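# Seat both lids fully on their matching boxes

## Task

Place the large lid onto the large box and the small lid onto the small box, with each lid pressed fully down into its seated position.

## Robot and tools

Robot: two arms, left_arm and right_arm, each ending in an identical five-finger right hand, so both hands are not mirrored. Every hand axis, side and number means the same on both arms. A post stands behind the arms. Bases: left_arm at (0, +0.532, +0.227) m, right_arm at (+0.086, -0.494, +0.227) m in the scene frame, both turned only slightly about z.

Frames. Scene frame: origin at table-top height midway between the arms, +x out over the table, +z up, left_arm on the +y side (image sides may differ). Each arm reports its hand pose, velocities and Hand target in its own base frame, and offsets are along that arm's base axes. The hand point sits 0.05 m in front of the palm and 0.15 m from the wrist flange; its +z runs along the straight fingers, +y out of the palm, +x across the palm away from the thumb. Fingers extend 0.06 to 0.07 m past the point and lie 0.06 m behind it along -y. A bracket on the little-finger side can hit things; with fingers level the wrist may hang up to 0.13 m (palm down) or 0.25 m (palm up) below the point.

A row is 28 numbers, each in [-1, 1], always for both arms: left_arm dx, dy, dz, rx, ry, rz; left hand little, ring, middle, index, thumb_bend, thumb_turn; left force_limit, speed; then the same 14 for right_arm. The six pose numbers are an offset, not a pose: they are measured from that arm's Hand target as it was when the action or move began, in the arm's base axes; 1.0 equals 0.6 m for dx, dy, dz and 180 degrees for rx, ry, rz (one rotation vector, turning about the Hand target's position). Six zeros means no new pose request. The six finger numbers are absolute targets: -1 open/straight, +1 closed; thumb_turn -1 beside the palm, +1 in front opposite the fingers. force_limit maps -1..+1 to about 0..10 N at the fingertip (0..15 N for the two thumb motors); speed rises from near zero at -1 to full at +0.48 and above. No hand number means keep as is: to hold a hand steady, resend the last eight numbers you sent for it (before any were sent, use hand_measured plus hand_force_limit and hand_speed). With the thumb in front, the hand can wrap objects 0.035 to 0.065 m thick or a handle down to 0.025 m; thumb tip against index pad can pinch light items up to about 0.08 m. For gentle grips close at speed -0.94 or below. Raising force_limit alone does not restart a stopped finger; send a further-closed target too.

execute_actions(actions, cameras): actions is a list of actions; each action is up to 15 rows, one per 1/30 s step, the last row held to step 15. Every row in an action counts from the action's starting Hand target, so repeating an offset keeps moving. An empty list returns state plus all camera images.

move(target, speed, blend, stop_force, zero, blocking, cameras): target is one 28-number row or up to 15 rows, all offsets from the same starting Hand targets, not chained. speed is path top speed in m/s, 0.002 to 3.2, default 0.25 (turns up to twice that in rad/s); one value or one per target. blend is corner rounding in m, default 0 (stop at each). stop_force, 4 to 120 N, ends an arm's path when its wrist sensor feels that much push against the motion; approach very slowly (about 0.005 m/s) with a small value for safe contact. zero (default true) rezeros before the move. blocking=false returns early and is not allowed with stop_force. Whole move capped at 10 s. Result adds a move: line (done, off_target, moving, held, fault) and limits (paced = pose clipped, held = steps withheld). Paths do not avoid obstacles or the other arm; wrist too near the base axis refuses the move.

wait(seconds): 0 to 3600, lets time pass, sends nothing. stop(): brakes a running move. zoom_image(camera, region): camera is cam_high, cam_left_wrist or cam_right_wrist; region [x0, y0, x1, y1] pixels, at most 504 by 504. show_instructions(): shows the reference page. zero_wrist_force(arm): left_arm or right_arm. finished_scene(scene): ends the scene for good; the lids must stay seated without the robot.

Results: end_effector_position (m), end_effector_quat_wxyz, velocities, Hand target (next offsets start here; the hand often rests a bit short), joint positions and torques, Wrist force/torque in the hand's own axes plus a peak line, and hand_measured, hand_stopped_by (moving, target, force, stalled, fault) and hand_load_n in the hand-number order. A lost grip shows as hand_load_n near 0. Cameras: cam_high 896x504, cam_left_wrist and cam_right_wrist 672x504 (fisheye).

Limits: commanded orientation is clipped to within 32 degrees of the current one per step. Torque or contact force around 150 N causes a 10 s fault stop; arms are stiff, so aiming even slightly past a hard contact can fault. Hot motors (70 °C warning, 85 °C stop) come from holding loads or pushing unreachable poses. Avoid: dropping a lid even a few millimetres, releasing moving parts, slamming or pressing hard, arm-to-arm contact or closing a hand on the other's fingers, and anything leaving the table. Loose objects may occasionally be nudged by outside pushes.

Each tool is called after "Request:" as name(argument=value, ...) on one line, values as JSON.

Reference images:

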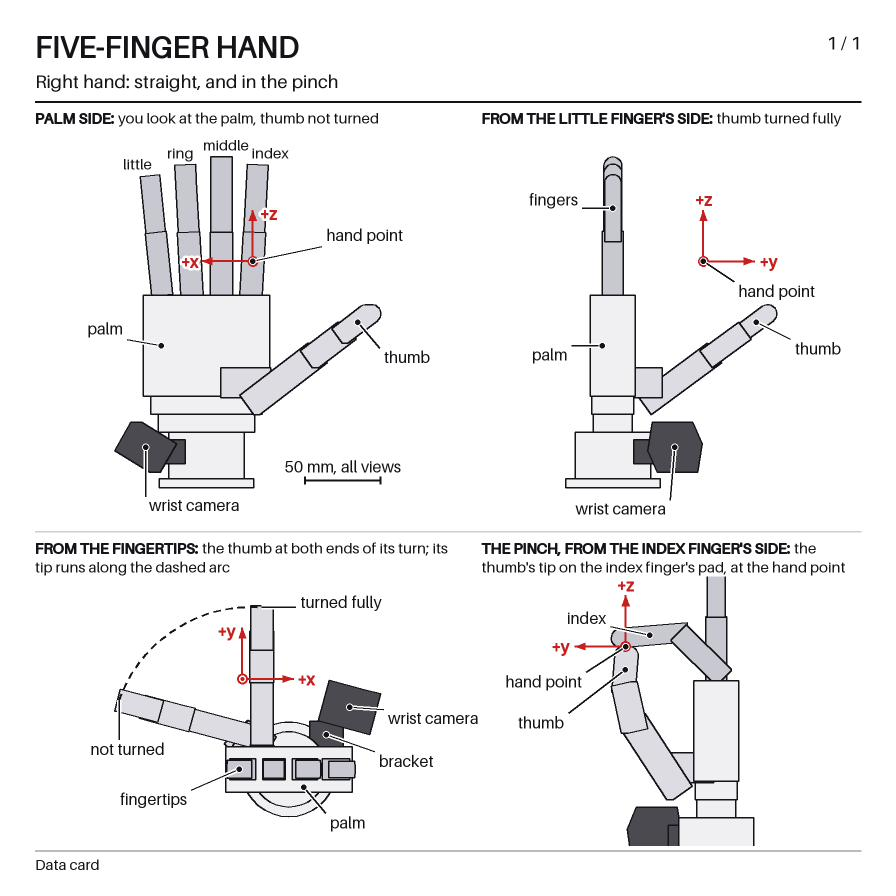

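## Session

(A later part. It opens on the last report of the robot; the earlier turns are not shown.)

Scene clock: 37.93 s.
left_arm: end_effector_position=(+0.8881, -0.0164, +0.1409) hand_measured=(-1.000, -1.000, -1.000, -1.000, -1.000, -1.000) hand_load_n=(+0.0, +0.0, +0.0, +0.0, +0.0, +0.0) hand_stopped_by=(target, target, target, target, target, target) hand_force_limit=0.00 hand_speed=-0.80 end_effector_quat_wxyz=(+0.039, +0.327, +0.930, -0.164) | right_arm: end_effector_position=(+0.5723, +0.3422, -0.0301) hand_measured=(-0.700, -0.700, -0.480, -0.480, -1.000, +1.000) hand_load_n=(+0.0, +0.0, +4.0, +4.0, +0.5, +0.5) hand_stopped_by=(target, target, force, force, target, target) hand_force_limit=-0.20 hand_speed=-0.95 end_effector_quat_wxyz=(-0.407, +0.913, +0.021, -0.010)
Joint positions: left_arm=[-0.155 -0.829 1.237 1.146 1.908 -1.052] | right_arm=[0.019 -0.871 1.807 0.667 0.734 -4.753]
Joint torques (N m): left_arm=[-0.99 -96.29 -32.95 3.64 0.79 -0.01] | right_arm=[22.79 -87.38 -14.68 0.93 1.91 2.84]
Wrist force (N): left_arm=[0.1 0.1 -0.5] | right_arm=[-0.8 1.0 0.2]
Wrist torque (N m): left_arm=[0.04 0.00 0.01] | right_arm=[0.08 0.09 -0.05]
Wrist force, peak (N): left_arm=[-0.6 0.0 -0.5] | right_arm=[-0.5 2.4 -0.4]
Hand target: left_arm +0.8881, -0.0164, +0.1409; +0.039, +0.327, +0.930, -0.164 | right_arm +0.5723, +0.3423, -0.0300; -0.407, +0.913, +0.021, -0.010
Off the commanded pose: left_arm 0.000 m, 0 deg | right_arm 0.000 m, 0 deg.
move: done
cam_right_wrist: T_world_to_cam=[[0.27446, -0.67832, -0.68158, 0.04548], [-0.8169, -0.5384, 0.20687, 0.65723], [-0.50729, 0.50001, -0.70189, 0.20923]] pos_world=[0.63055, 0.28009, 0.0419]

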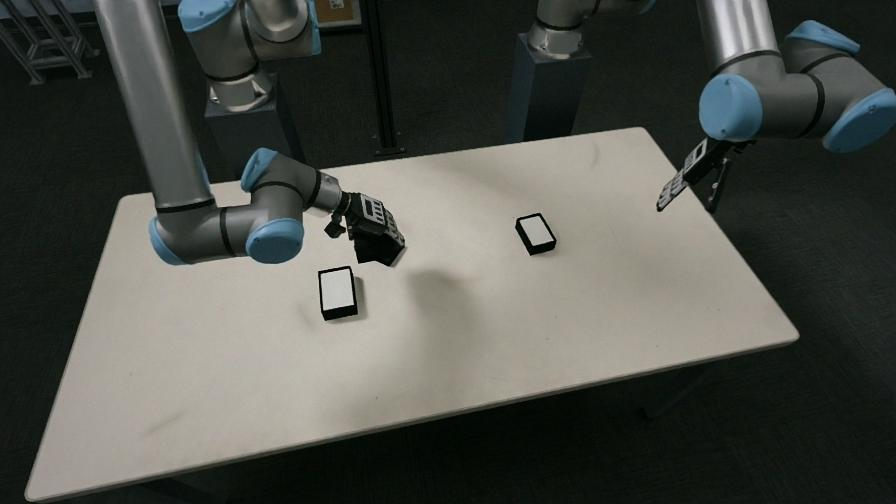

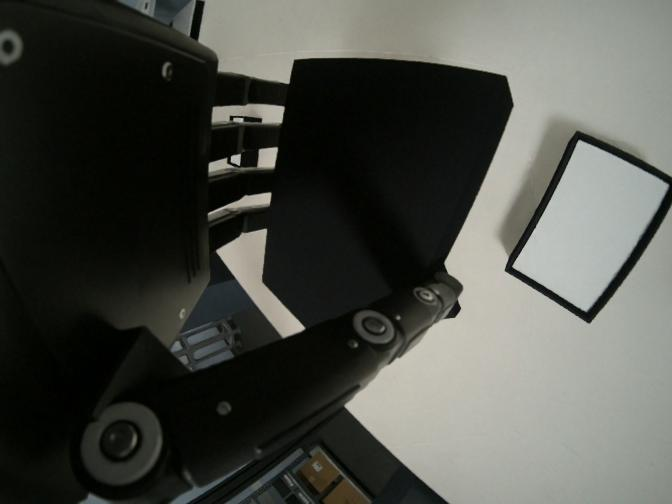

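Request:
move(target=[[0,0,0,0,0,0,-1,-1,-1,-1,-1,-1,0,-0.8,0.0665,-0.1953,-0.12,0,0,0,-0.7,-0.7,-0.21,-0.21,-1,1,-0.2,-0.95],[0,0,0,0,0,0,-1,-1,-1,-1,-1,-1,0,-0.8,0.0665,-0.1953,-0.2033,0,0,0,-0.7,-0.7,-0.21,-0.21,-1,1,-0.2,-0.95]], cameras=["cam_high","cam_right_wrist"], speed=[0.12, 0.04], blend=[0.01,0])

Request:
zoom_image(camera="cam_high", region=[290, 230, 390, 340])

Request:
zoom_image(camera="cam_right_wrist", region=[400, 60, 600, 340])

Scene clock: 43.20 s.
left_arm: end_effector_position=(+0.8881, -0.0164, +0.1409) hand_measured=(-1.000, -1.000, -1.000, -1.000, -1.000, -1.000) hand_load_n=(+0.0, +0.0, +0.0, +0.0, +0.0, +0.0) hand_stopped_by=(target, target, target, target, target, target) hand_force_limit=0.00 hand_speed=-0.80 end_effector_quat_wxyz=(+0.039, +0.327, +0.930, -0.164) | right_arm: end_effector_position=(+0.6122, +0.2251, -0.1517) hand_measured=(-0.700, -0.700, -0.480, -0.480, -1.000, +1.000) hand_load_n=(+0.0, +0.0, +4.5, +4.0, +0.5, +0.5) hand_stopped_by=(target, target, force, force, target, target) hand_force_limit=-0.20 hand_speed=-0.95 end_effector_quat_wxyz=(-0.407, +0.913, +0.021, -0.010)
Joint positions: left_arm=[-0.155 -0.829 1.237 1.146 1.908 -1.052] | right_arm=[-0.165 -0.654 1.751 0.703 0.758 -5.022]
Joint torques (N m): left_arm=[2.77 -95.69 -31.05 3.98 0.57 -0.01] | right_arm=[-12.88 -67.53 -22.29 0.86 1.42 -0.74]
Wrist force (N): left_arm=[-0.4 0.1 -0.1] | right_arm=[-0.8 1.3 0.1]
Wrist torque (N m): left_arm=[0.02 0.05 -0.02] | right_arm=[0.14 0.08 0.09]
Wrist force, peak (N): left_arm=[-0.4 0.2 -0.8] | right_arm=[-0.8 2.2 -0.2]
Hand target: left_arm +0.8881, -0.0164, +0.1409; +0.039, +0.327, +0.930, -0.164 | right_arm +0.6122, +0.2252, -0.1520; -0.407, +0.913, +0.021, -0.010
Off the commanded pose: left_arm 0.000 m, 0 deg | right_arm 0.000 m, 0 deg.
move: done
cam_right_wrist: T_world_to_cam=[[0.27446, -0.67832, -0.68158, -0.12771], [-0.8169, -0.5384, 0.20687, 0.65199], [-0.50729, 0.50001, -0.70189, 0.20263]] pos_world=[0.67045, 0.16309, -0.0797]

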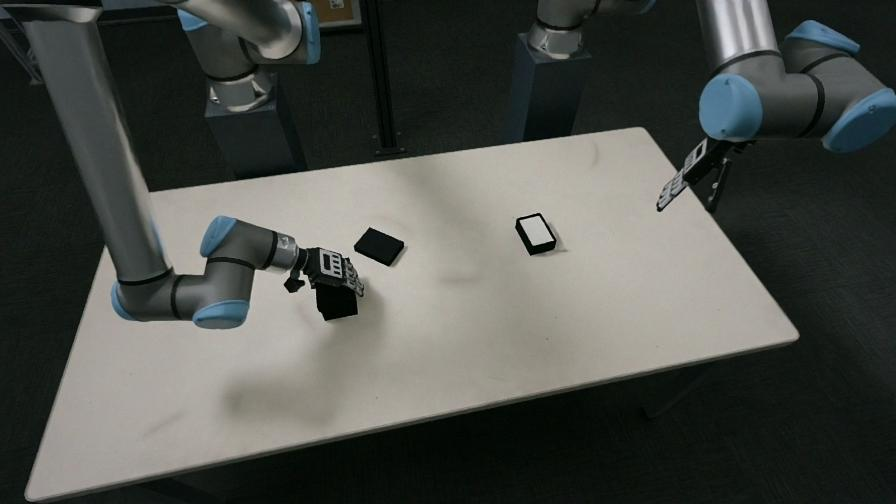

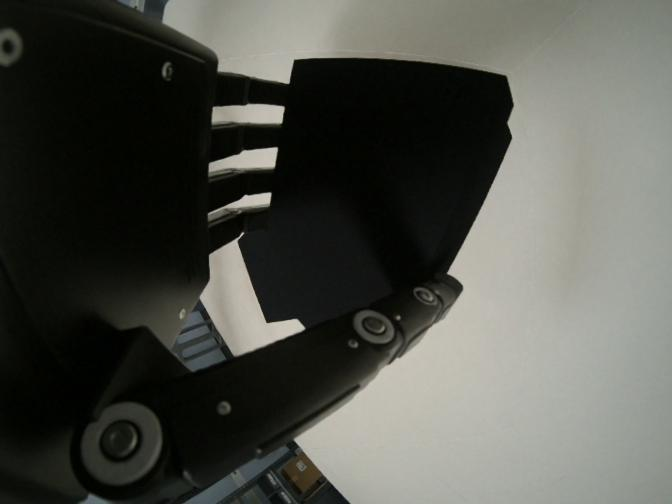

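Scaled by 4.582 from the camera's image (finer frame: 1280x720).

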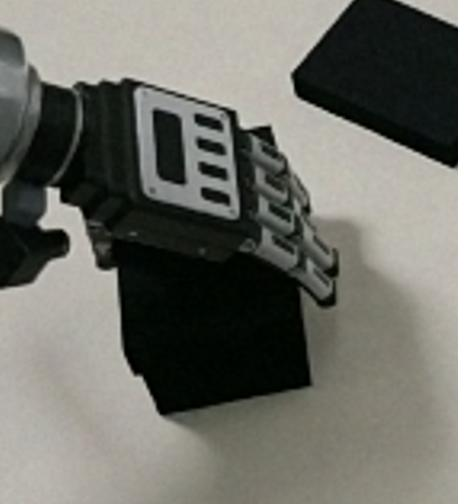

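Scaled by 1.800 from the camera's image (finer frame: 960x720).

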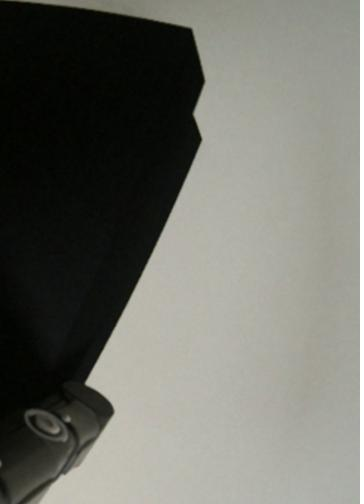

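Request:
move(target=[0,0,0,0,0,0,-1,-1,-1,-1,-1,-1,0,-0.8,0,-0.0008,-0.0417,0,0,0,-0.7,-0.7,-0.21,-0.21,-1,1,-0.2,-0.95], cameras=["cam_high","cam_right_wrist"], speed=0.01, stop_force=4)

Request:
zoom_image(camera="cam_high", region=[290, 230, 390, 340])

Request:
zoom_image(camera="cam_right_wrist", region=[400, 60, 600, 340])

Scene clock: 48.03 s.
left_arm: end_effector_position=(+0.8881, -0.0164, +0.1409) hand_measured=(-1.000, -1.000, -1.000, -1.000, -1.000, -1.000) hand_load_n=(+0.0, +0.0, +0.0, +0.0, +0.0, +0.0) hand_stopped_by=(target, target, target, target, target, target) hand_force_limit=0.00 hand_speed=-0.80 end_effector_quat_wxyz=(+0.039, +0.327, +0.930, -0.164) | right_arm: end_effector_position=(+0.6122, +0.2247, -0.1770) hand_measured=(-0.700, -0.700, -0.480, -0.480, -1.000, +1.000) hand_load_n=(+0.0, +0.0, +4.0, +3.5, +0.5, +1.0) hand_stopped_by=(target, target, force, force, target, target) hand_force_limit=-0.20 hand_speed=-0.95 end_effector_quat_wxyz=(-0.407, +0.913, +0.021, -0.010)
Joint positions: left_arm=[-0.155 -0.829 1.237 1.146 1.908 -1.052] | right_arm=[-0.165 -0.616 1.74 0.677 0.758 -5.023]
Joint torques (N m): left_arm=[1.17 -96.71 -32.54 4.02 0.91 0.62] | right_arm=[-19.5 -67.62 -21.17 0.77 2.04 -2.73]
Wrist force (N): left_arm=[0.2 -0.1 -0.1] | right_arm=[-0.8 0.9 -0.6]
Wrist torque (N m): left_arm=[0.00 -0.03 0.01] | right_arm=[0.18 0.14 0.09]
Wrist force, peak (N): left_arm=[-0.6 0.2 -0.5] | right_arm=[-0.8 1.6 -0.4]
Hand target: left_arm +0.8881, -0.0164, +0.1409; +0.039, +0.327, +0.930, -0.164 | right_arm +0.6122, +0.2247, -0.1770; -0.407, +0.913, +0.021, -0.010
Off the commanded pose: left_arm 0.000 m, 0 deg | right_arm 0.000 m, 0 deg.
move: done
cam_right_wrist: T_world_to_cam=[[0.27446, -0.67832, -0.68158, -0.1453], [-0.8169, -0.5384, 0.20687, 0.65695], [-0.50729, 0.50001, -0.70189, 0.18512]] pos_world=[0.67045, 0.16259, -0.105]

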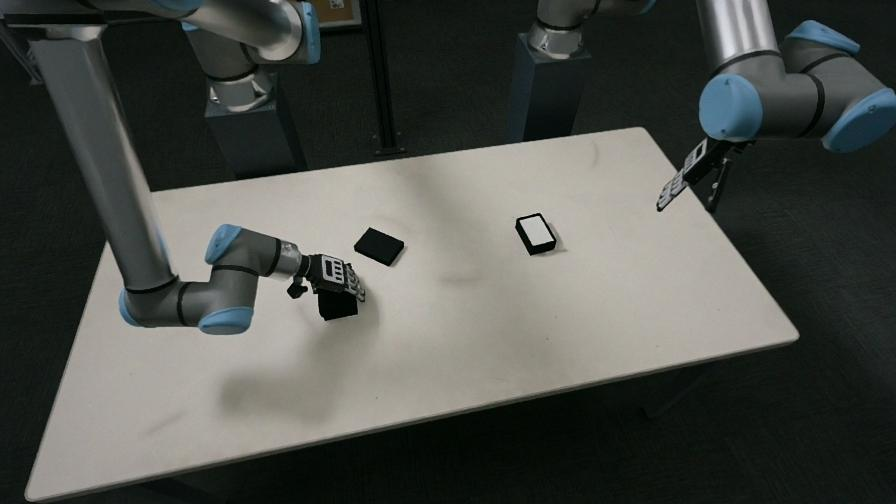

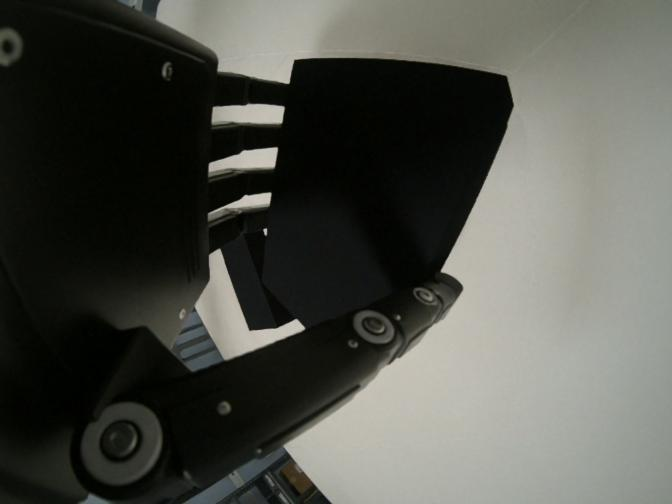

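Scaled by 4.582 from the camera's image (finer frame: 1280x720).

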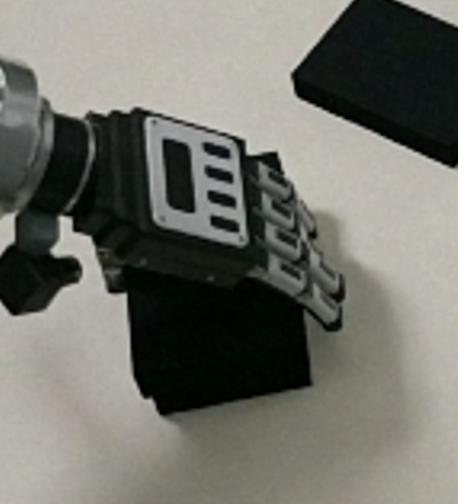

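Scaled by 1.800 from the camera's image (finer frame: 960x720).

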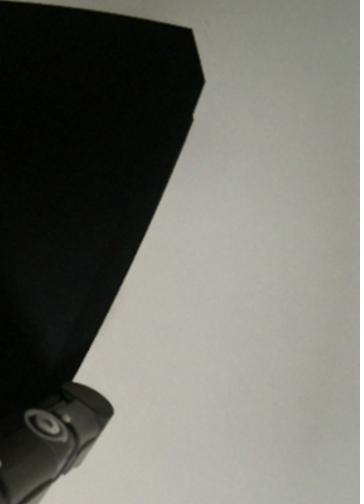

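Request:
move(target=[0,0,0,0,0,0,-1,-1,-1,-1,-1,-1,0,-0.8,0,0,-0.025,0,0,0,-0.7,-0.7,-0.21,-0.21,-1,1,-0.2,-0.95], cameras=["cam_high","cam_right_wrist"], speed=0.008, stop_force=6, zero=false)

Request:
zoom_image(camera="cam_high", region=[290, 230, 390, 340])

Request:
zoom_image(camera="cam_right_wrist", region=[400, 60, 600, 340])

Scene clock: 50.10 s.
left_arm: end_effector_position=(+0.8881, -0.0164, +0.1409) hand_measured=(-1.000, -1.000, -1.000, -1.000, -1.000, -1.000) hand_load_n=(+0.0, +0.0, +0.0, +0.0, -0.5, +0.0) hand_stopped_by=(target, target, target, target, target, target) hand_force_limit=0.00 hand_speed=-0.80 end_effector_quat_wxyz=(+0.039, +0.327, +0.930, -0.164) | right_arm: end_effector_position=(+0.6122, +0.2247, -0.1797) hand_measured=(-0.700, -0.700, -0.480, -0.480, -1.000, +1.000) hand_load_n=(+0.0, +0.0, +4.5, +4.0, +0.5, +1.0) hand_stopped_by=(target, target, force, force, target, target) hand_force_limit=-0.20 hand_speed=-0.95 end_effector_quat_wxyz=(-0.407, +0.913, +0.021, -0.010)
Joint positions: left_arm=[-0.155 -0.829 1.237 1.146 1.908 -1.052] | right_arm=[-0.165 -0.612 1.739 0.674 0.758 -5.023]
Joint torques (N m): left_arm=[-1.2 -92.94 -31.12 4.03 0.01 0.13] | right_arm=[-14.99 -96.91 -7.24 6.96 1.84 -2.77]
Wrist force (N): left_arm=[-0.2 0.1 0.1] | right_arm=[-1.0 -1.6 -1.7]
Wrist torque (N m): left_arm=[0.00 0.03 0.00] | right_arm=[0.14 0.12 0.09]
Wrist force, peak (N): left_arm=[0.1 0.1 -0.9] | right_arm=[-2.1 -9.7 -11.7]
Hand target: left_arm +0.8881, -0.0164, +0.1409; +0.039, +0.327, +0.930, -0.164 | right_arm +0.6122, +0.2247, -0.1797; -0.407, +0.913, +0.021, -0.010 (not the last commanded pose)
Off the commanded pose: left_arm 0.000 m, 0 deg | right_arm 0.012 m, 0 deg.
move: contact (right_arm)
cam_right_wrist: T_world_to_cam=[[0.27446, -0.67832, -0.68158, -0.14714], [-0.8169, -0.5384, 0.20687, 0.65751], [-0.50729, 0.50001, -0.70189, 0.18322]] pos_world=[0.67045, 0.16259, -0.1077]

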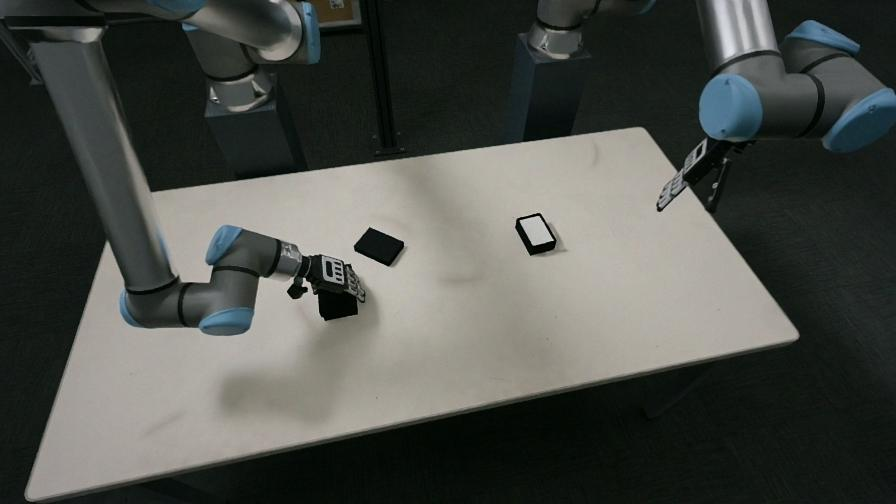

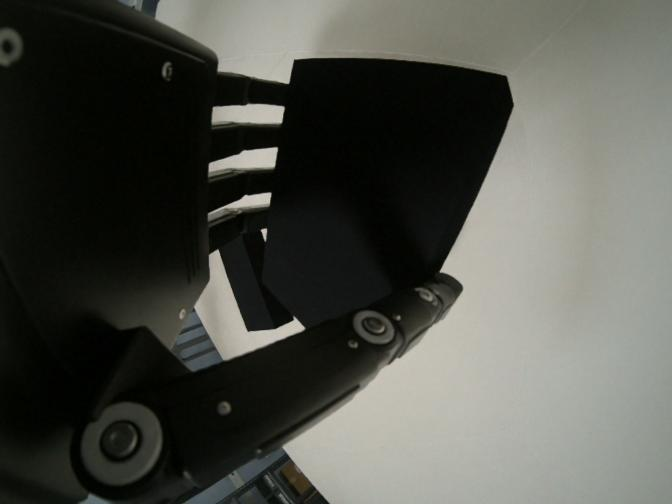

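Scaled by 4.582 from the camera's image (finer frame: 1280x720).

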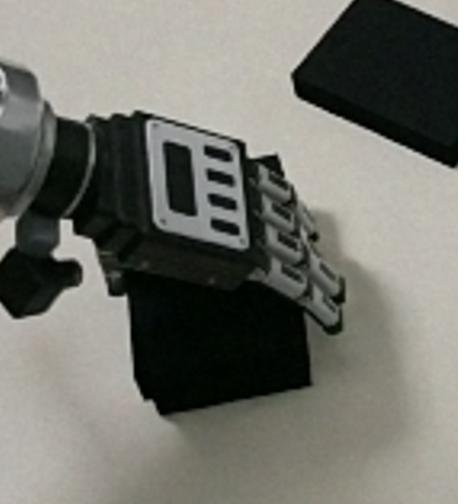

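Scaled by 1.800 from the camera's image (finer frame: 960x720).

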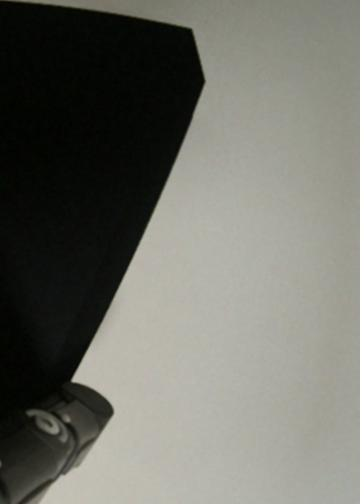

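Request:
move(target=[0,0,0,0,0,0,-1,-1,-1,-1,-1,-1,0,-0.8,0,0,0,0,0,0,-0.7,-0.7,-0.72,-0.72,-1,1,-0.2,-0.6])

Request:
move(target=[[0,0,0,0,0,0,-1,-1,-1,-1,-1,-1,0,-0.8,0.0005,-0.0075,0,0,0,0,-0.7,-0.7,-0.72,-0.72,-1,1,-0.2,-0.6],[0,0,0,0,0,0,-1,-1,-1,-1,-1,-1,0,-0.8,0.0005,-0.0075,0.13,0,0,0,-0.7,-0.7,-0.72,-0.72,-1,1,-0.2,-0.6]], cameras=["cam_high","cam_right_wrist"], speed=[0.02,0.08])

Request:
zoom_image(camera="cam_high", region=[290, 230, 390, 340])

Request:
zoom_image(camera="cam_right_wrist", region=[250, 40, 580, 370])

Scene clock: 51.17 s.
left_arm: end_effector_position=(+0.8881, -0.0164, +0.1409) hand_measured=(-1.000, -1.000, -1.000, -1.000, -1.000, -1.000) hand_load_n=(+0.0, -0.5, +0.0, +0.0, +0.0, +0.0) hand_stopped_by=(target, target, target, target, target, target) hand_force_limit=0.00 hand_speed=-0.80 end_effector_quat_wxyz=(+0.039, +0.327, +0.930, -0.164) | right_arm: end_effector_position=(+0.6122, +0.2247, -0.1797) hand_measured=(-0.700, -0.700, -0.720, -0.720, -1.000, +1.000) hand_load_n=(+0.0, +0.0, +0.0, +0.0, +0.0, +0.0) hand_stopped_by=(target, target, target, target, target, target) hand_force_limit=-0.20 hand_speed=-0.60 end_effector_quat_wxyz=(-0.407, +0.913, +0.021, -0.010)
Joint positions: left_arm=[-0.155 -0.829 1.237 1.146 1.908 -1.052] | right_arm=[-0.165 -0.612 1.739 0.674 0.758 -5.023]
Joint torques (N m): left_arm=[-0.97 -95.91 -31.92 3.74 0.11 0.07] | right_arm=[-11.4 -95.73 -7.47 6.89 1.74 -2.66]
Wrist force (N): left_arm=[0.0 0.2 -0.6] | right_arm=[-0.7 1.1 -0.4]
Wrist torque (N m): left_arm=[0.07 0.01 0.01] | right_arm=[0.18 0.10 0.10]
Wrist force, peak (N): left_arm=[-0.4 -0.3 -0.7] | right_arm=[-1.4 -2.0 -1.8]
Hand target: left_arm +0.8881, -0.0164, +0.1409; +0.039, +0.327, +0.930, -0.164 | right_arm +0.6122, +0.2247, -0.1797; -0.407, +0.913, +0.021, -0.010
Off the commanded pose: left_arm 0.000 m, 0 deg | right_arm 0.000 m, 0 deg.
move: done

Scene clock: 53.17 s.
left_arm: end_effector_position=(+0.8881, -0.0164, +0.1409) hand_measured=(-1.000, -1.000, -1.000, -1.000, -1.000, -1.000) hand_load_n=(+0.0, +0.0, +0.0, +0.0, +0.0, +0.0) hand_stopped_by=(target, target, target, target, target, target) hand_force_limit=0.00 hand_speed=-0.80 end_effector_quat_wxyz=(+0.039, +0.327, +0.930, -0.164) | right_arm: end_effector_position=(+0.6125, +0.2202, -0.1019) hand_measured=(-0.700, -0.700, -0.720, -0.720, -1.000, +1.000) hand_load_n=(+0.0, +0.0, +0.0, +0.0, +0.0, +0.0) hand_stopped_by=(target, target, target, target, target, target) hand_force_limit=-0.20 hand_speed=-0.60 end_effector_quat_wxyz=(-0.407, +0.913, +0.021, -0.010)
Joint positions: left_arm=[-0.155 -0.829 1.237 1.146 1.908 -1.052] | right_arm=[-0.172 -0.725 1.767 0.765 0.759 -5.032]
Joint torques (N m): left_arm=[-1.41 -98.84 -34.12 3.97 0.63 0.14] | right_arm=[-18.58 -94.97 -11.35 7.77 2.08 -2.69]
Wrist force (N): left_arm=[-0.1 0.0 -0.4] | right_arm=[-0.3 0.9 -0.5]
Wrist torque (N m): left_arm=[0.02 0.02 -0.01] | right_arm=[0.15 0.04 0.12]
Wrist force, peak (N): left_arm=[0.2 -0.1 -0.7] | right_arm=[-1.0 1.2 -1.1]
Hand target: left_arm +0.8881, -0.0164, +0.1409; +0.039, +0.327, +0.930, -0.164 | right_arm +0.6125, +0.2202, -0.1017; -0.407, +0.913, +0.021, -0.010
Off the commanded pose: left_arm 0.000 m, 0 deg | right_arm 0.000 m, 0 deg.
move: done
cam_right_wrist: T_world_to_cam=[[0.27441, -0.67835, -0.68157, -0.09727], [-0.81692, -0.53836, 0.20692, 0.63927], [-0.50729, 0.50001, -0.70189, 0.24016]] pos_world=[0.67075, 0.15809, -0.03]

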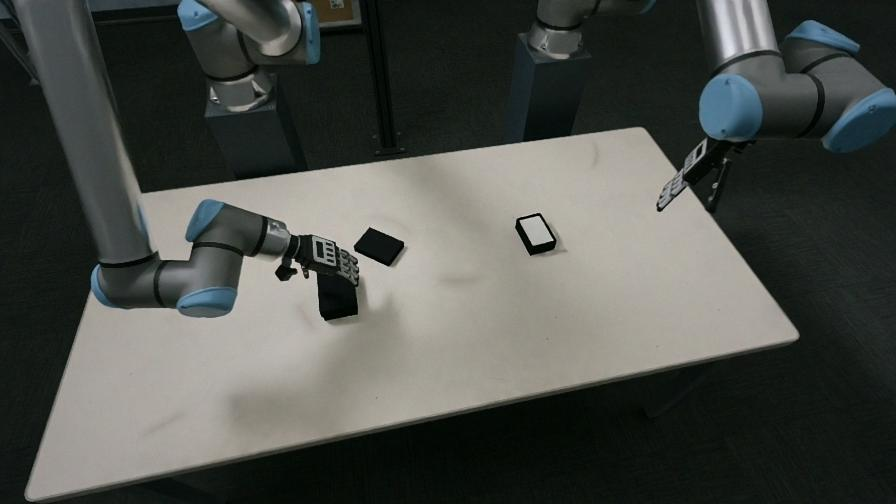

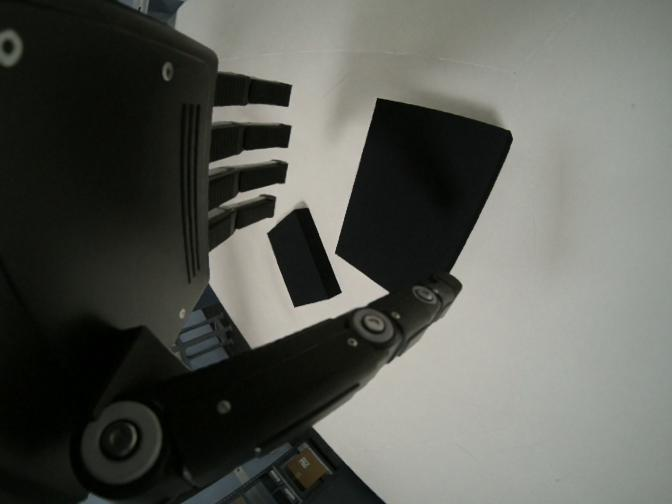

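Scaled by 4.582 from the camera's image (finer frame: 1280x720).

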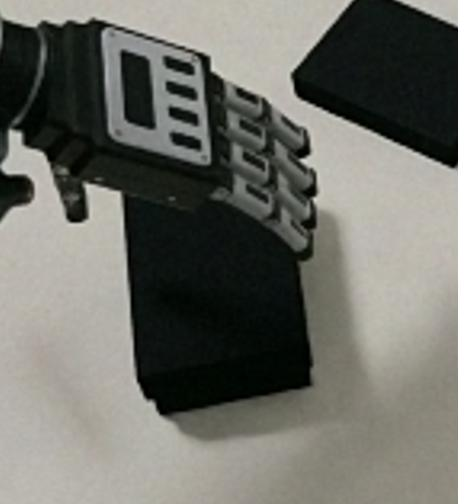

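Scaled by 1.527 from the camera's image (finer frame: 960x720).

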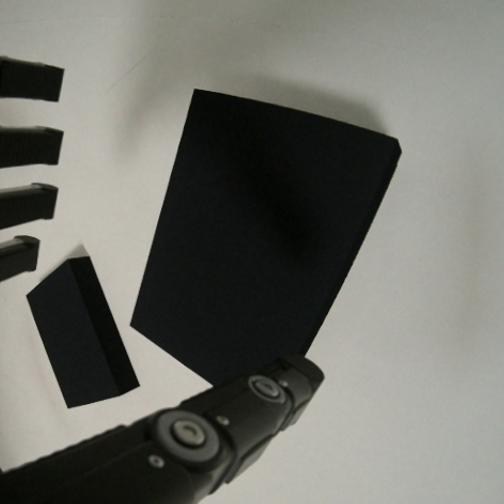

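Request:
move(target=[[0,0,0,0,0,0,-1,-1,-1,-1,-1,-1,0,-0.8,0,0,0.0,0,0,0,1,1,1,1,-1,-1,0,0.3],[0,0,0,0,0,0,-1,-1,-1,-1,-1,-1,0,-0.8,-0.0323,-0.0337,-0.1138,0,0,0,1,1,1,1,-1,-1,0,0.3]], cameras=["cam_high","cam_right_wrist"], speed=0.1)

Request:
zoom_image(camera="cam_high", region=[290, 230, 390, 340])

Scene clock: 56.57 s.
left_arm: end_effector_position=(+0.8881, -0.0164, +0.1409) hand_measured=(-1.000, -1.000, -1.000, -1.000, -1.000, -1.000) hand_load_n=(+0.0, +0.0, +0.0, +0.0, +0.0, +0.0) hand_stopped_by=(target, target, target, target, target, target) hand_force_limit=0.00 hand_speed=-0.80 end_effector_quat_wxyz=(+0.039, +0.327, +0.930, -0.164) | right_arm: end_effector_position=(+0.5932, +0.2001, -0.1696) hand_measured=(+1.000, +1.000, +1.000, +1.000, -1.000, -1.000) hand_load_n=(+0.0, +0.0, +0.0, +0.0, +0.0, +0.0) hand_stopped_by=(target, target, target, target, target, target) hand_force_limit=0.00 hand_speed=0.30 end_effector_quat_wxyz=(-0.407, +0.913, +0.021, -0.010)
Joint positions: left_arm=[-0.155 -0.829 1.237 1.146 1.908 -1.052] | right_arm=[-0.21 -0.635 1.791 0.69 0.769 -5.085]
Joint torques (N m): left_arm=[-0.87 -99.02 -32.66 3.84 0.68 -0.29] | right_arm=[-19.73 -66.99 -6.12 0.6 1.99 -2.49]
Wrist force (N): left_arm=[0.0 0.0 -0.5] | right_arm=[-0.4 1.0 -0.4]
Wrist torque (N m): left_arm=[0.02 0.02 0.00] | right_arm=[0.19 0.04 0.12]
Wrist force, peak (N): left_arm=[-0.7 0.7 -0.4] | right_arm=[-1.4 1.4 -0.7]
Hand target: left_arm +0.8881, -0.0164, +0.1409; +0.039, +0.327, +0.930, -0.164 | right_arm +0.5931, +0.2000, -0.1699; -0.407, +0.913, +0.021, -0.010
Off the commanded pose: left_arm 0.000 m, 0 deg | right_arm 0.000 m, 0 deg.
move: done
cam_right_wrist: T_world_to_cam=[[0.27446, -0.67832, -0.68158, -0.15176], [-0.8169, -0.5384, 0.20687, 0.6266], [-0.50729, 0.50001, -0.70189, 0.19285]] pos_world=[0.65135, 0.13799, -0.0977]

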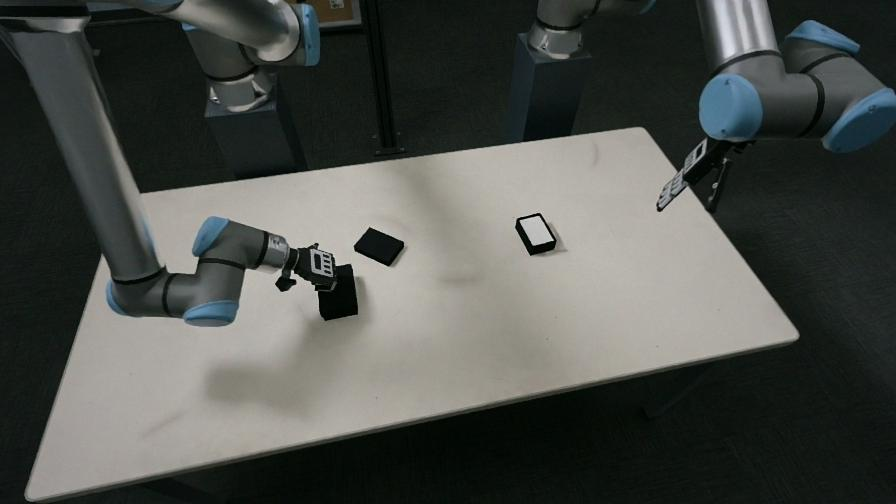

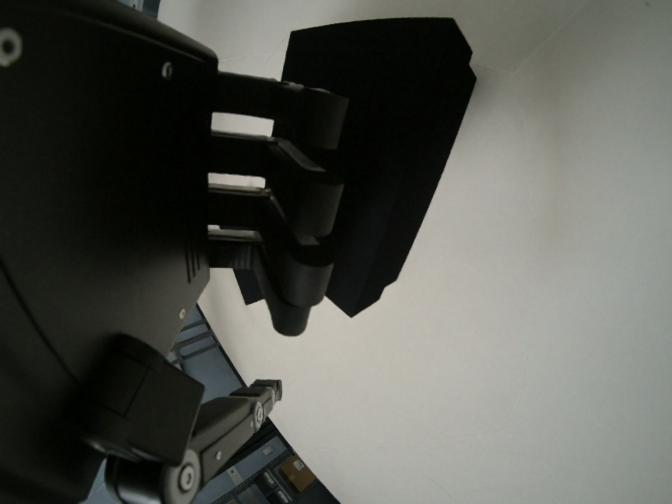

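Scaled by 4.582 from the camera's image (finer frame: 1280x720).

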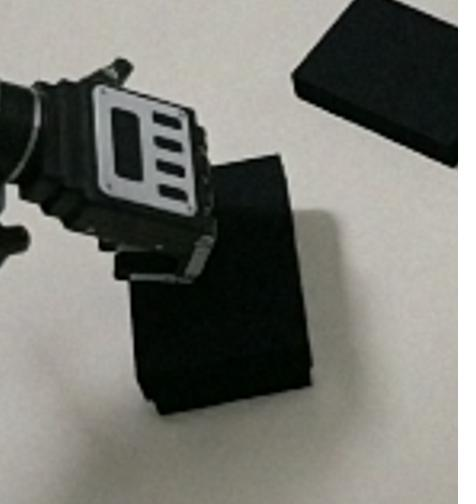

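Request:
move(target=[0,0,0,0,0,0,-1,-1,-1,-1,-1,-1,0,-0.8,0,0,-0.065,0,0,0,1,1,1,1,-1,-1,0,0.3], cameras=["cam_high"], speed=0.01, stop_force=12)

Request:
zoom_image(camera="cam_high", region=[290, 230, 390, 340])

Scene clock: 60.50 s.
left_arm: end_effector_position=(+0.8881, -0.0164, +0.1409) hand_measured=(-1.000, -1.000, -1.000, -1.000, -1.000, -1.000) hand_load_n=(+0.0, +0.0, +0.0, +0.0, +0.0, +0.0) hand_stopped_by=(target, target, target, target, target, target) hand_force_limit=0.00 hand_speed=-0.80 end_effector_quat_wxyz=(+0.039, +0.327, +0.930, -0.164) | right_arm: end_effector_position=(+0.5931, +0.2000, -0.1942) hand_measured=(+1.000, +1.000, +1.000, +1.000, -1.000, -1.000) hand_load_n=(+0.0, +0.0, +0.0, -0.5, +0.0, +0.0) hand_stopped_by=(target, target, target, target, target, target) hand_force_limit=0.00 hand_speed=0.30 end_effector_quat_wxyz=(-0.407, +0.913, +0.021, -0.010)
Joint positions: left_arm=[-0.155 -0.829 1.237 1.146 1.908 -1.052] | right_arm=[-0.21 -0.598 1.778 0.665 0.769 -5.086]
Joint torques (N m): left_arm=[-3.19 -96.76 -32.11 3.78 0.51 -0.22] | right_arm=[-13.06 -92.25 -5.39 5.67 1.96 -2.68]
Wrist force (N): left_arm=[-0.2 -0.2 0.1] | right_arm=[-1.0 -6.9 -7.0]
Wrist torque (N m): left_arm=[-0.04 0.02 -0.02] | right_arm=[0.32 0.20 -0.10]
Wrist force, peak (N): left_arm=[-0.8 0.1 -0.4] | right_arm=[-2.8 -19.5 -21.2]
Hand target: left_arm +0.8881, -0.0164, +0.1409; +0.039, +0.327, +0.930, -0.164 | right_arm +0.5931, +0.2000, -0.1942; -0.407, +0.913, +0.021, -0.010 (not the last commanded pose)
Off the commanded pose: left_arm 0.000 m, 0 deg | right_arm 0.015 m, 0 deg.
move: contact (right_arm)

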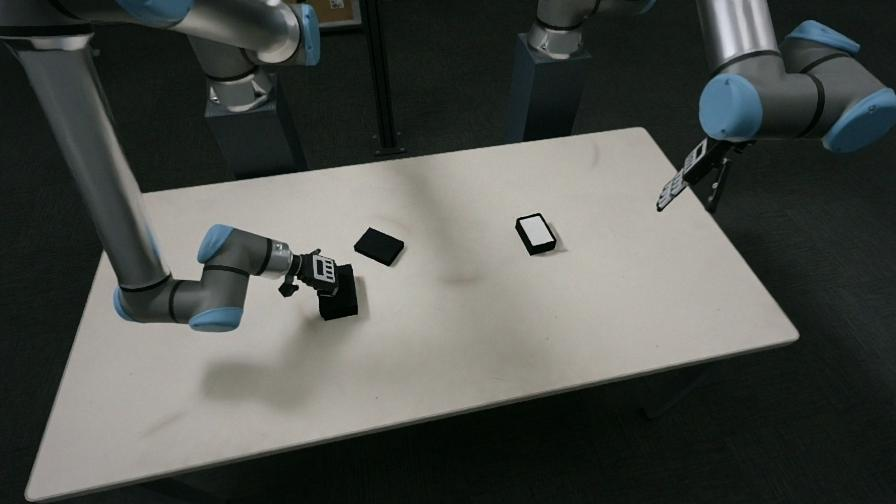

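Scaled by 4.582 from the camera's image (finer frame: 1280x720).

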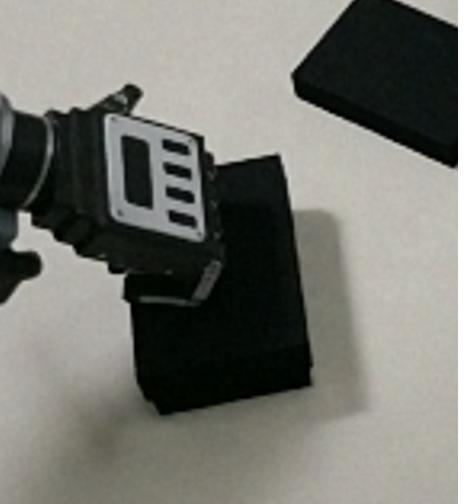

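Request:
move(target=[[-0.1,-0.25,-0.05,-0.05,0.008,0.11,-0.6,-0.6,-0.6,-0.6,-1,1,-0.4,0,0,0,0.17,0,0,0,1,1,1,1,-1,-1,0,0.3],[-0.25,-0.6,-0.15,-0.105,0.0173,0.2315,-0.6,-0.6,-0.6,-0.6,-1,1,-0.4,0,-0.155,-0.3,0.4,0,0,0,1,1,1,1,-1,-1,0,0.3]], cameras=["cam_high"], speed=0.3, blend=0.03)

Scene clock: 64.73 s.
left_arm: end_effector_position=(+0.7382, -0.3763, +0.0509) hand_measured=(-0.600, -0.600, -0.600, -0.600, -1.000, +1.000) hand_load_n=(+0.0, +0.0, +0.0, +0.0, +0.0, +0.0) hand_stopped_by=(target, target, target, target, target, target) hand_force_limit=-0.40 hand_speed=0.00 end_effector_quat_wxyz=(+0.122, -0.038, +0.947, -0.295) | right_arm: end_effector_position=(+0.5001, +0.0201, +0.0457) hand_measured=(+1.000, +1.000, +1.000, +1.000, -1.000, -1.000) hand_load_n=(+0.0, +0.0, +0.0, +0.0, +0.0, +0.0) hand_stopped_by=(target, target, target, target, target, target) hand_force_limit=0.00 hand_speed=0.30 end_effector_quat_wxyz=(-0.407, +0.913, +0.021, -0.010)
Joint positions: left_arm=[-0.668 -1.019 1.664 0.331 1.849 -2.405] | right_arm=[-0.567 -0.994 2.024 1.111 0.918 -5.523]
Joint torques (N m): left_arm=[-12.66 -88.55 -22.85 0.11 -3.12 -3] | right_arm=[-16.25 -79.05 -11.19 8.4 2.72 -2.73]
Wrist force (N): left_arm=[-0.1 0.3 0.1] | right_arm=[-0.7 0.9 -0.5]
Wrist torque (N m): left_arm=[0.05 0.04 0.00] | right_arm=[0.15 0.07 0.10]
Wrist force, peak (N): left_arm=[1.4 -0.7 1.5] | right_arm=[-1.3 -7.5 -6.9]
Hand target: left_arm +0.7381, -0.3764, +0.0509; +0.122, -0.039, +0.947, -0.295 | right_arm +0.5001, +0.0200, +0.0458; -0.407, +0.913, +0.021, -0.010
Off the commanded pose: left_arm 0.000 m, 0 deg | right_arm 0.000 m, 0 deg.
move: done

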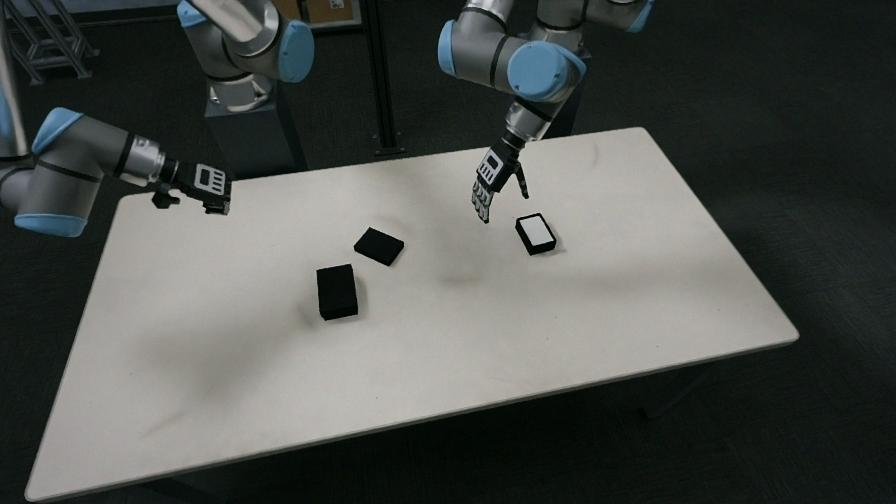

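Request:
move(target=[-0.2313,-0.4935,-0.2182,-0.105,0.0172,0.2314,-0.6,-0.6,-0.6,-0.6,-1,1,-0.4,0,0,0,0,0,0,0,1,1,1,1,-1,-1,0,0.3], cameras=["cam_high","cam_left_wrist"], speed=0.3)

Request:
zoom_image(camera="cam_left_wrist", region=[330, 80, 580, 330])

Scene clock: 67.23 s.
left_arm: end_effector_position=(+0.5994, -0.6724, -0.0800) hand_measured=(-0.600, -0.600, -0.600, -0.600, -1.000, +1.000) hand_load_n=(+0.0, +0.0, +0.0, +0.0, +0.0, +0.0) hand_stopped_by=(target, target, target, target, target, target) hand_force_limit=-0.40 hand_speed=0.00 end_effector_quat_wxyz=(+0.185, -0.398, +0.815, -0.379) | right_arm: end_effector_position=(+0.5001, +0.0200, +0.0458) hand_measured=(+1.000, +1.000, +1.000, +1.000, -1.000, -1.000) hand_load_n=(+0.5, +0.5, +0.0, +0.0, +0.0, +0.0) hand_stopped_by=(target, target, target, target, target, target) hand_force_limit=0.00 hand_speed=0.30 end_effector_quat_wxyz=(-0.407, +0.913, +0.021, -0.010)
Joint positions: left_arm=[-1.159 -0.837 1.639 -0.039 1.197 -3.477] | right_arm=[-0.568 -0.995 2.024 1.111 0.918 -5.523]
Joint torques (N m): left_arm=[-9.4 -80.58 -33.28 3.99 -3.55 -2.63] | right_arm=[-19.29 -79.63 -10.8 7.51 2.41 -2.79]
Wrist force (N): left_arm=[0.7 -0.1 0.5] | right_arm=[-0.7 0.9 -0.8]
Wrist torque (N m): left_arm=[-0.02 -0.14 0.05] | right_arm=[0.16 0.09 0.09]
Wrist force, peak (N): left_arm=[2.4 0.3 0.9] | right_arm=[-0.7 1.4 -0.7]
Hand target: left_arm +0.5993, -0.6725, -0.0800; +0.185, -0.398, +0.814, -0.379 | right_arm +0.5001, +0.0200, +0.0458; -0.407, +0.913, +0.021, -0.010
Off the commanded pose: left_arm 0.000 m, 0 deg | right_arm 0.000 m, 0 deg.
move: done
cam_left_wrist: T_world_to_cam=[[-0.63888, 0.15053, -0.75443, 0.42458], [0.10346, 0.98857, 0.10964, 0.62012], [0.76232, -0.00801, -0.64716, -0.40029]] pos_world=[0.51225, -0.68015, -0.00672]

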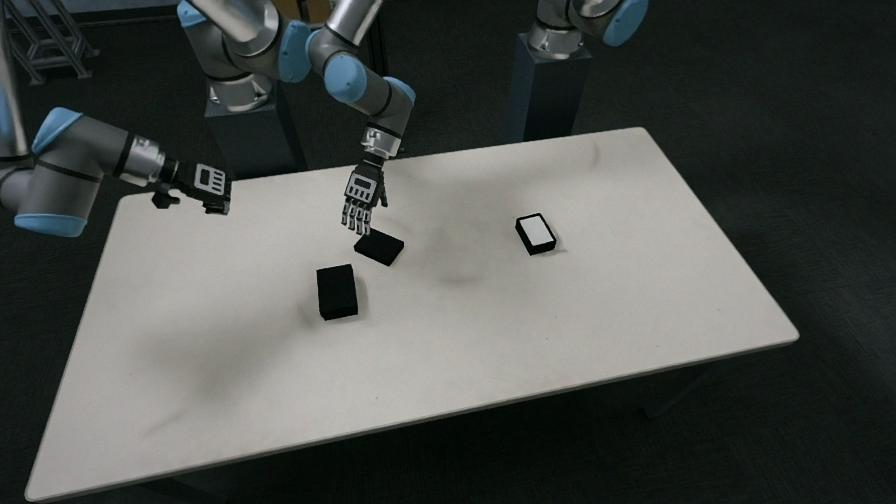

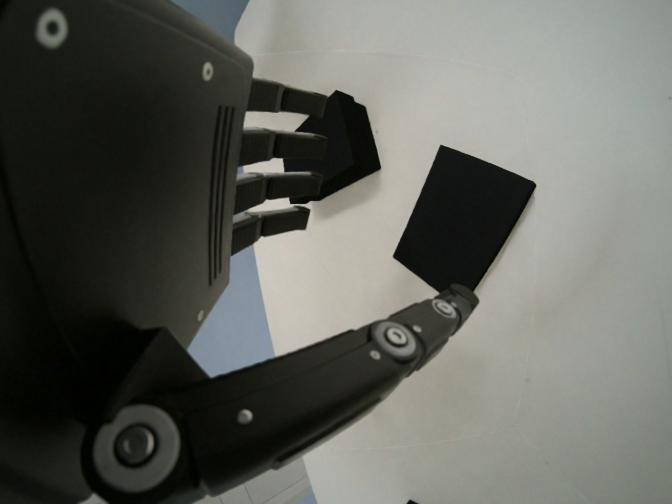

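Scaled by 2.016 from the camera's image (finer frame: 960x720).

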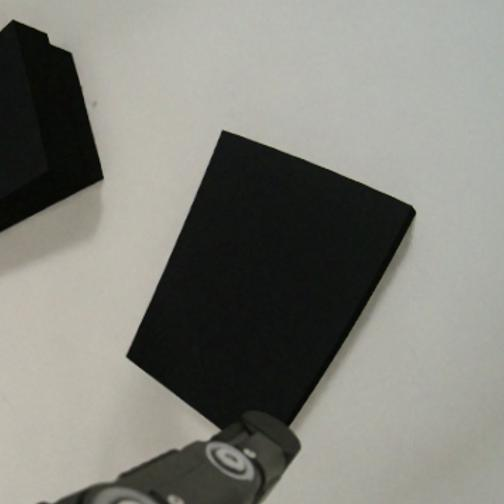

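Request:
move(target=[-0.0015,-0.0038,-0.1583,0,0,0,-0.6,-0.6,-0.6,-0.6,-1,1,-0.4,0,0,0,0,0,0,0,1,1,1,1,-1,-1,0,0.3], cameras=["cam_high","cam_left_wrist"], speed=0.1)

Request:
zoom_image(camera="cam_left_wrist", region=[280, 50, 550, 320])

Request:
zoom_image(camera="cam_high", region=[320, 190, 430, 300])

Scene clock: 69.57 s.
left_arm: end_effector_position=(+0.5984, -0.6748, -0.1747) hand_measured=(-0.600, -0.600, -0.600, -0.600, -1.000, +1.000) hand_load_n=(+0.0, +0.0, +0.0, +0.0, +0.0, +0.0) hand_stopped_by=(target, target, target, target, target, target) hand_force_limit=-0.40 hand_speed=0.00 end_effector_quat_wxyz=(+0.185, -0.398, +0.814, -0.379) | right_arm: end_effector_position=(+0.5001, +0.0200, +0.0458) hand_measured=(+1.000, +1.000, +1.000, +1.000, -1.000, -1.000) hand_load_n=(+0.0, +0.0, +0.0, +0.0, +0.0, +0.0) hand_stopped_by=(target, target, target, target, target, target) hand_force_limit=0.00 hand_speed=0.30 end_effector_quat_wxyz=(-0.407, +0.913, +0.021, -0.010)
Joint positions: left_arm=[-1.162 -0.717 1.635 -0.153 1.195 -3.479] | right_arm=[-0.568 -0.995 2.024 1.111 0.918 -5.523]
Joint torques (N m): left_arm=[-12.4 -84.14 -28.99 -0.57 -3.74 -2.14] | right_arm=[-19.15 -78.19 -11.06 7.54 2.26 -2.72]
Wrist force (N): left_arm=[0.4 -0.8 0.1] | right_arm=[-0.8 0.9 -0.6]
Wrist torque (N m): left_arm=[-0.12 -0.07 0.03] | right_arm=[0.15 0.10 0.09]
Wrist force, peak (N): left_arm=[0.9 -0.6 0.6] | right_arm=[-0.4 1.4 -0.8]
Hand target: left_arm +0.5984, -0.6748, -0.1750; +0.185, -0.398, +0.814, -0.379 | right_arm +0.5001, +0.0200, +0.0458; -0.407, +0.913, +0.021, -0.010
Off the commanded pose: left_arm 0.000 m, 0 deg | right_arm 0.000 m, 0 deg.
move: done
cam_left_wrist: T_world_to_cam=[[-0.63899, 0.15034, -0.75438, 0.35285], [0.10312, 0.9886, 0.10968, 0.63317], [0.76228, -0.00771, -0.64721, -0.46069]] pos_world=[0.51135, -0.68256, -0.10142]

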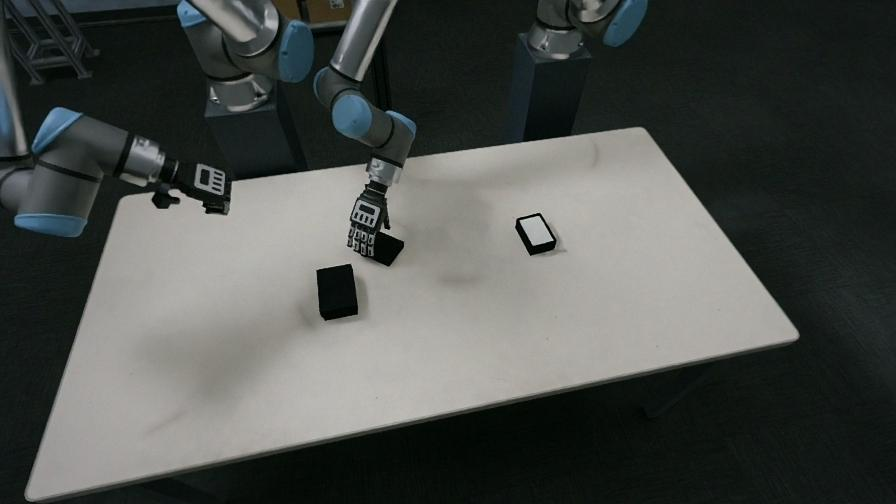

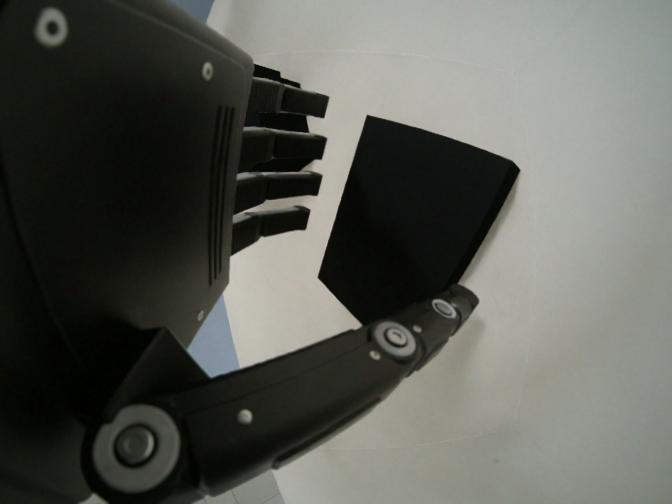

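Scaled by 1.867 from the camera's image (finer frame: 960x720).

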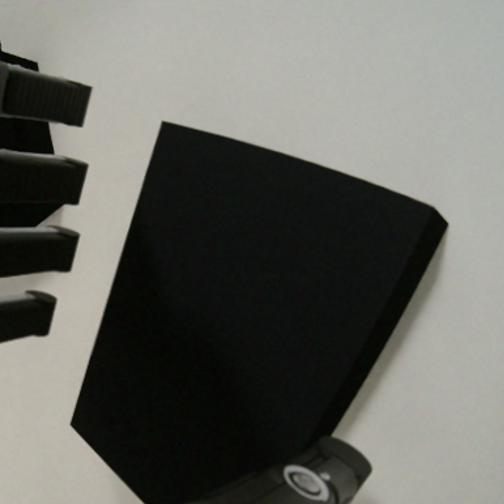

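Scaled by 4.582 from the camera's image (finer frame: 1280x720).

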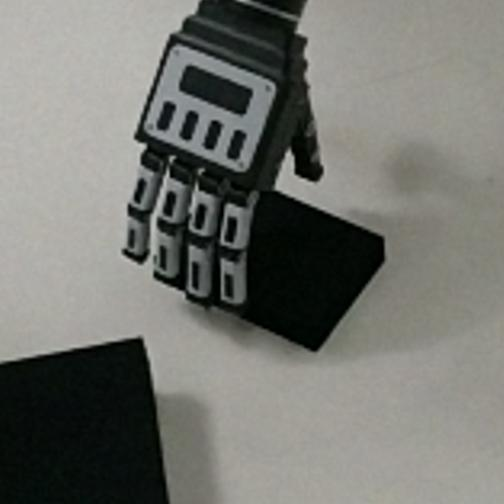

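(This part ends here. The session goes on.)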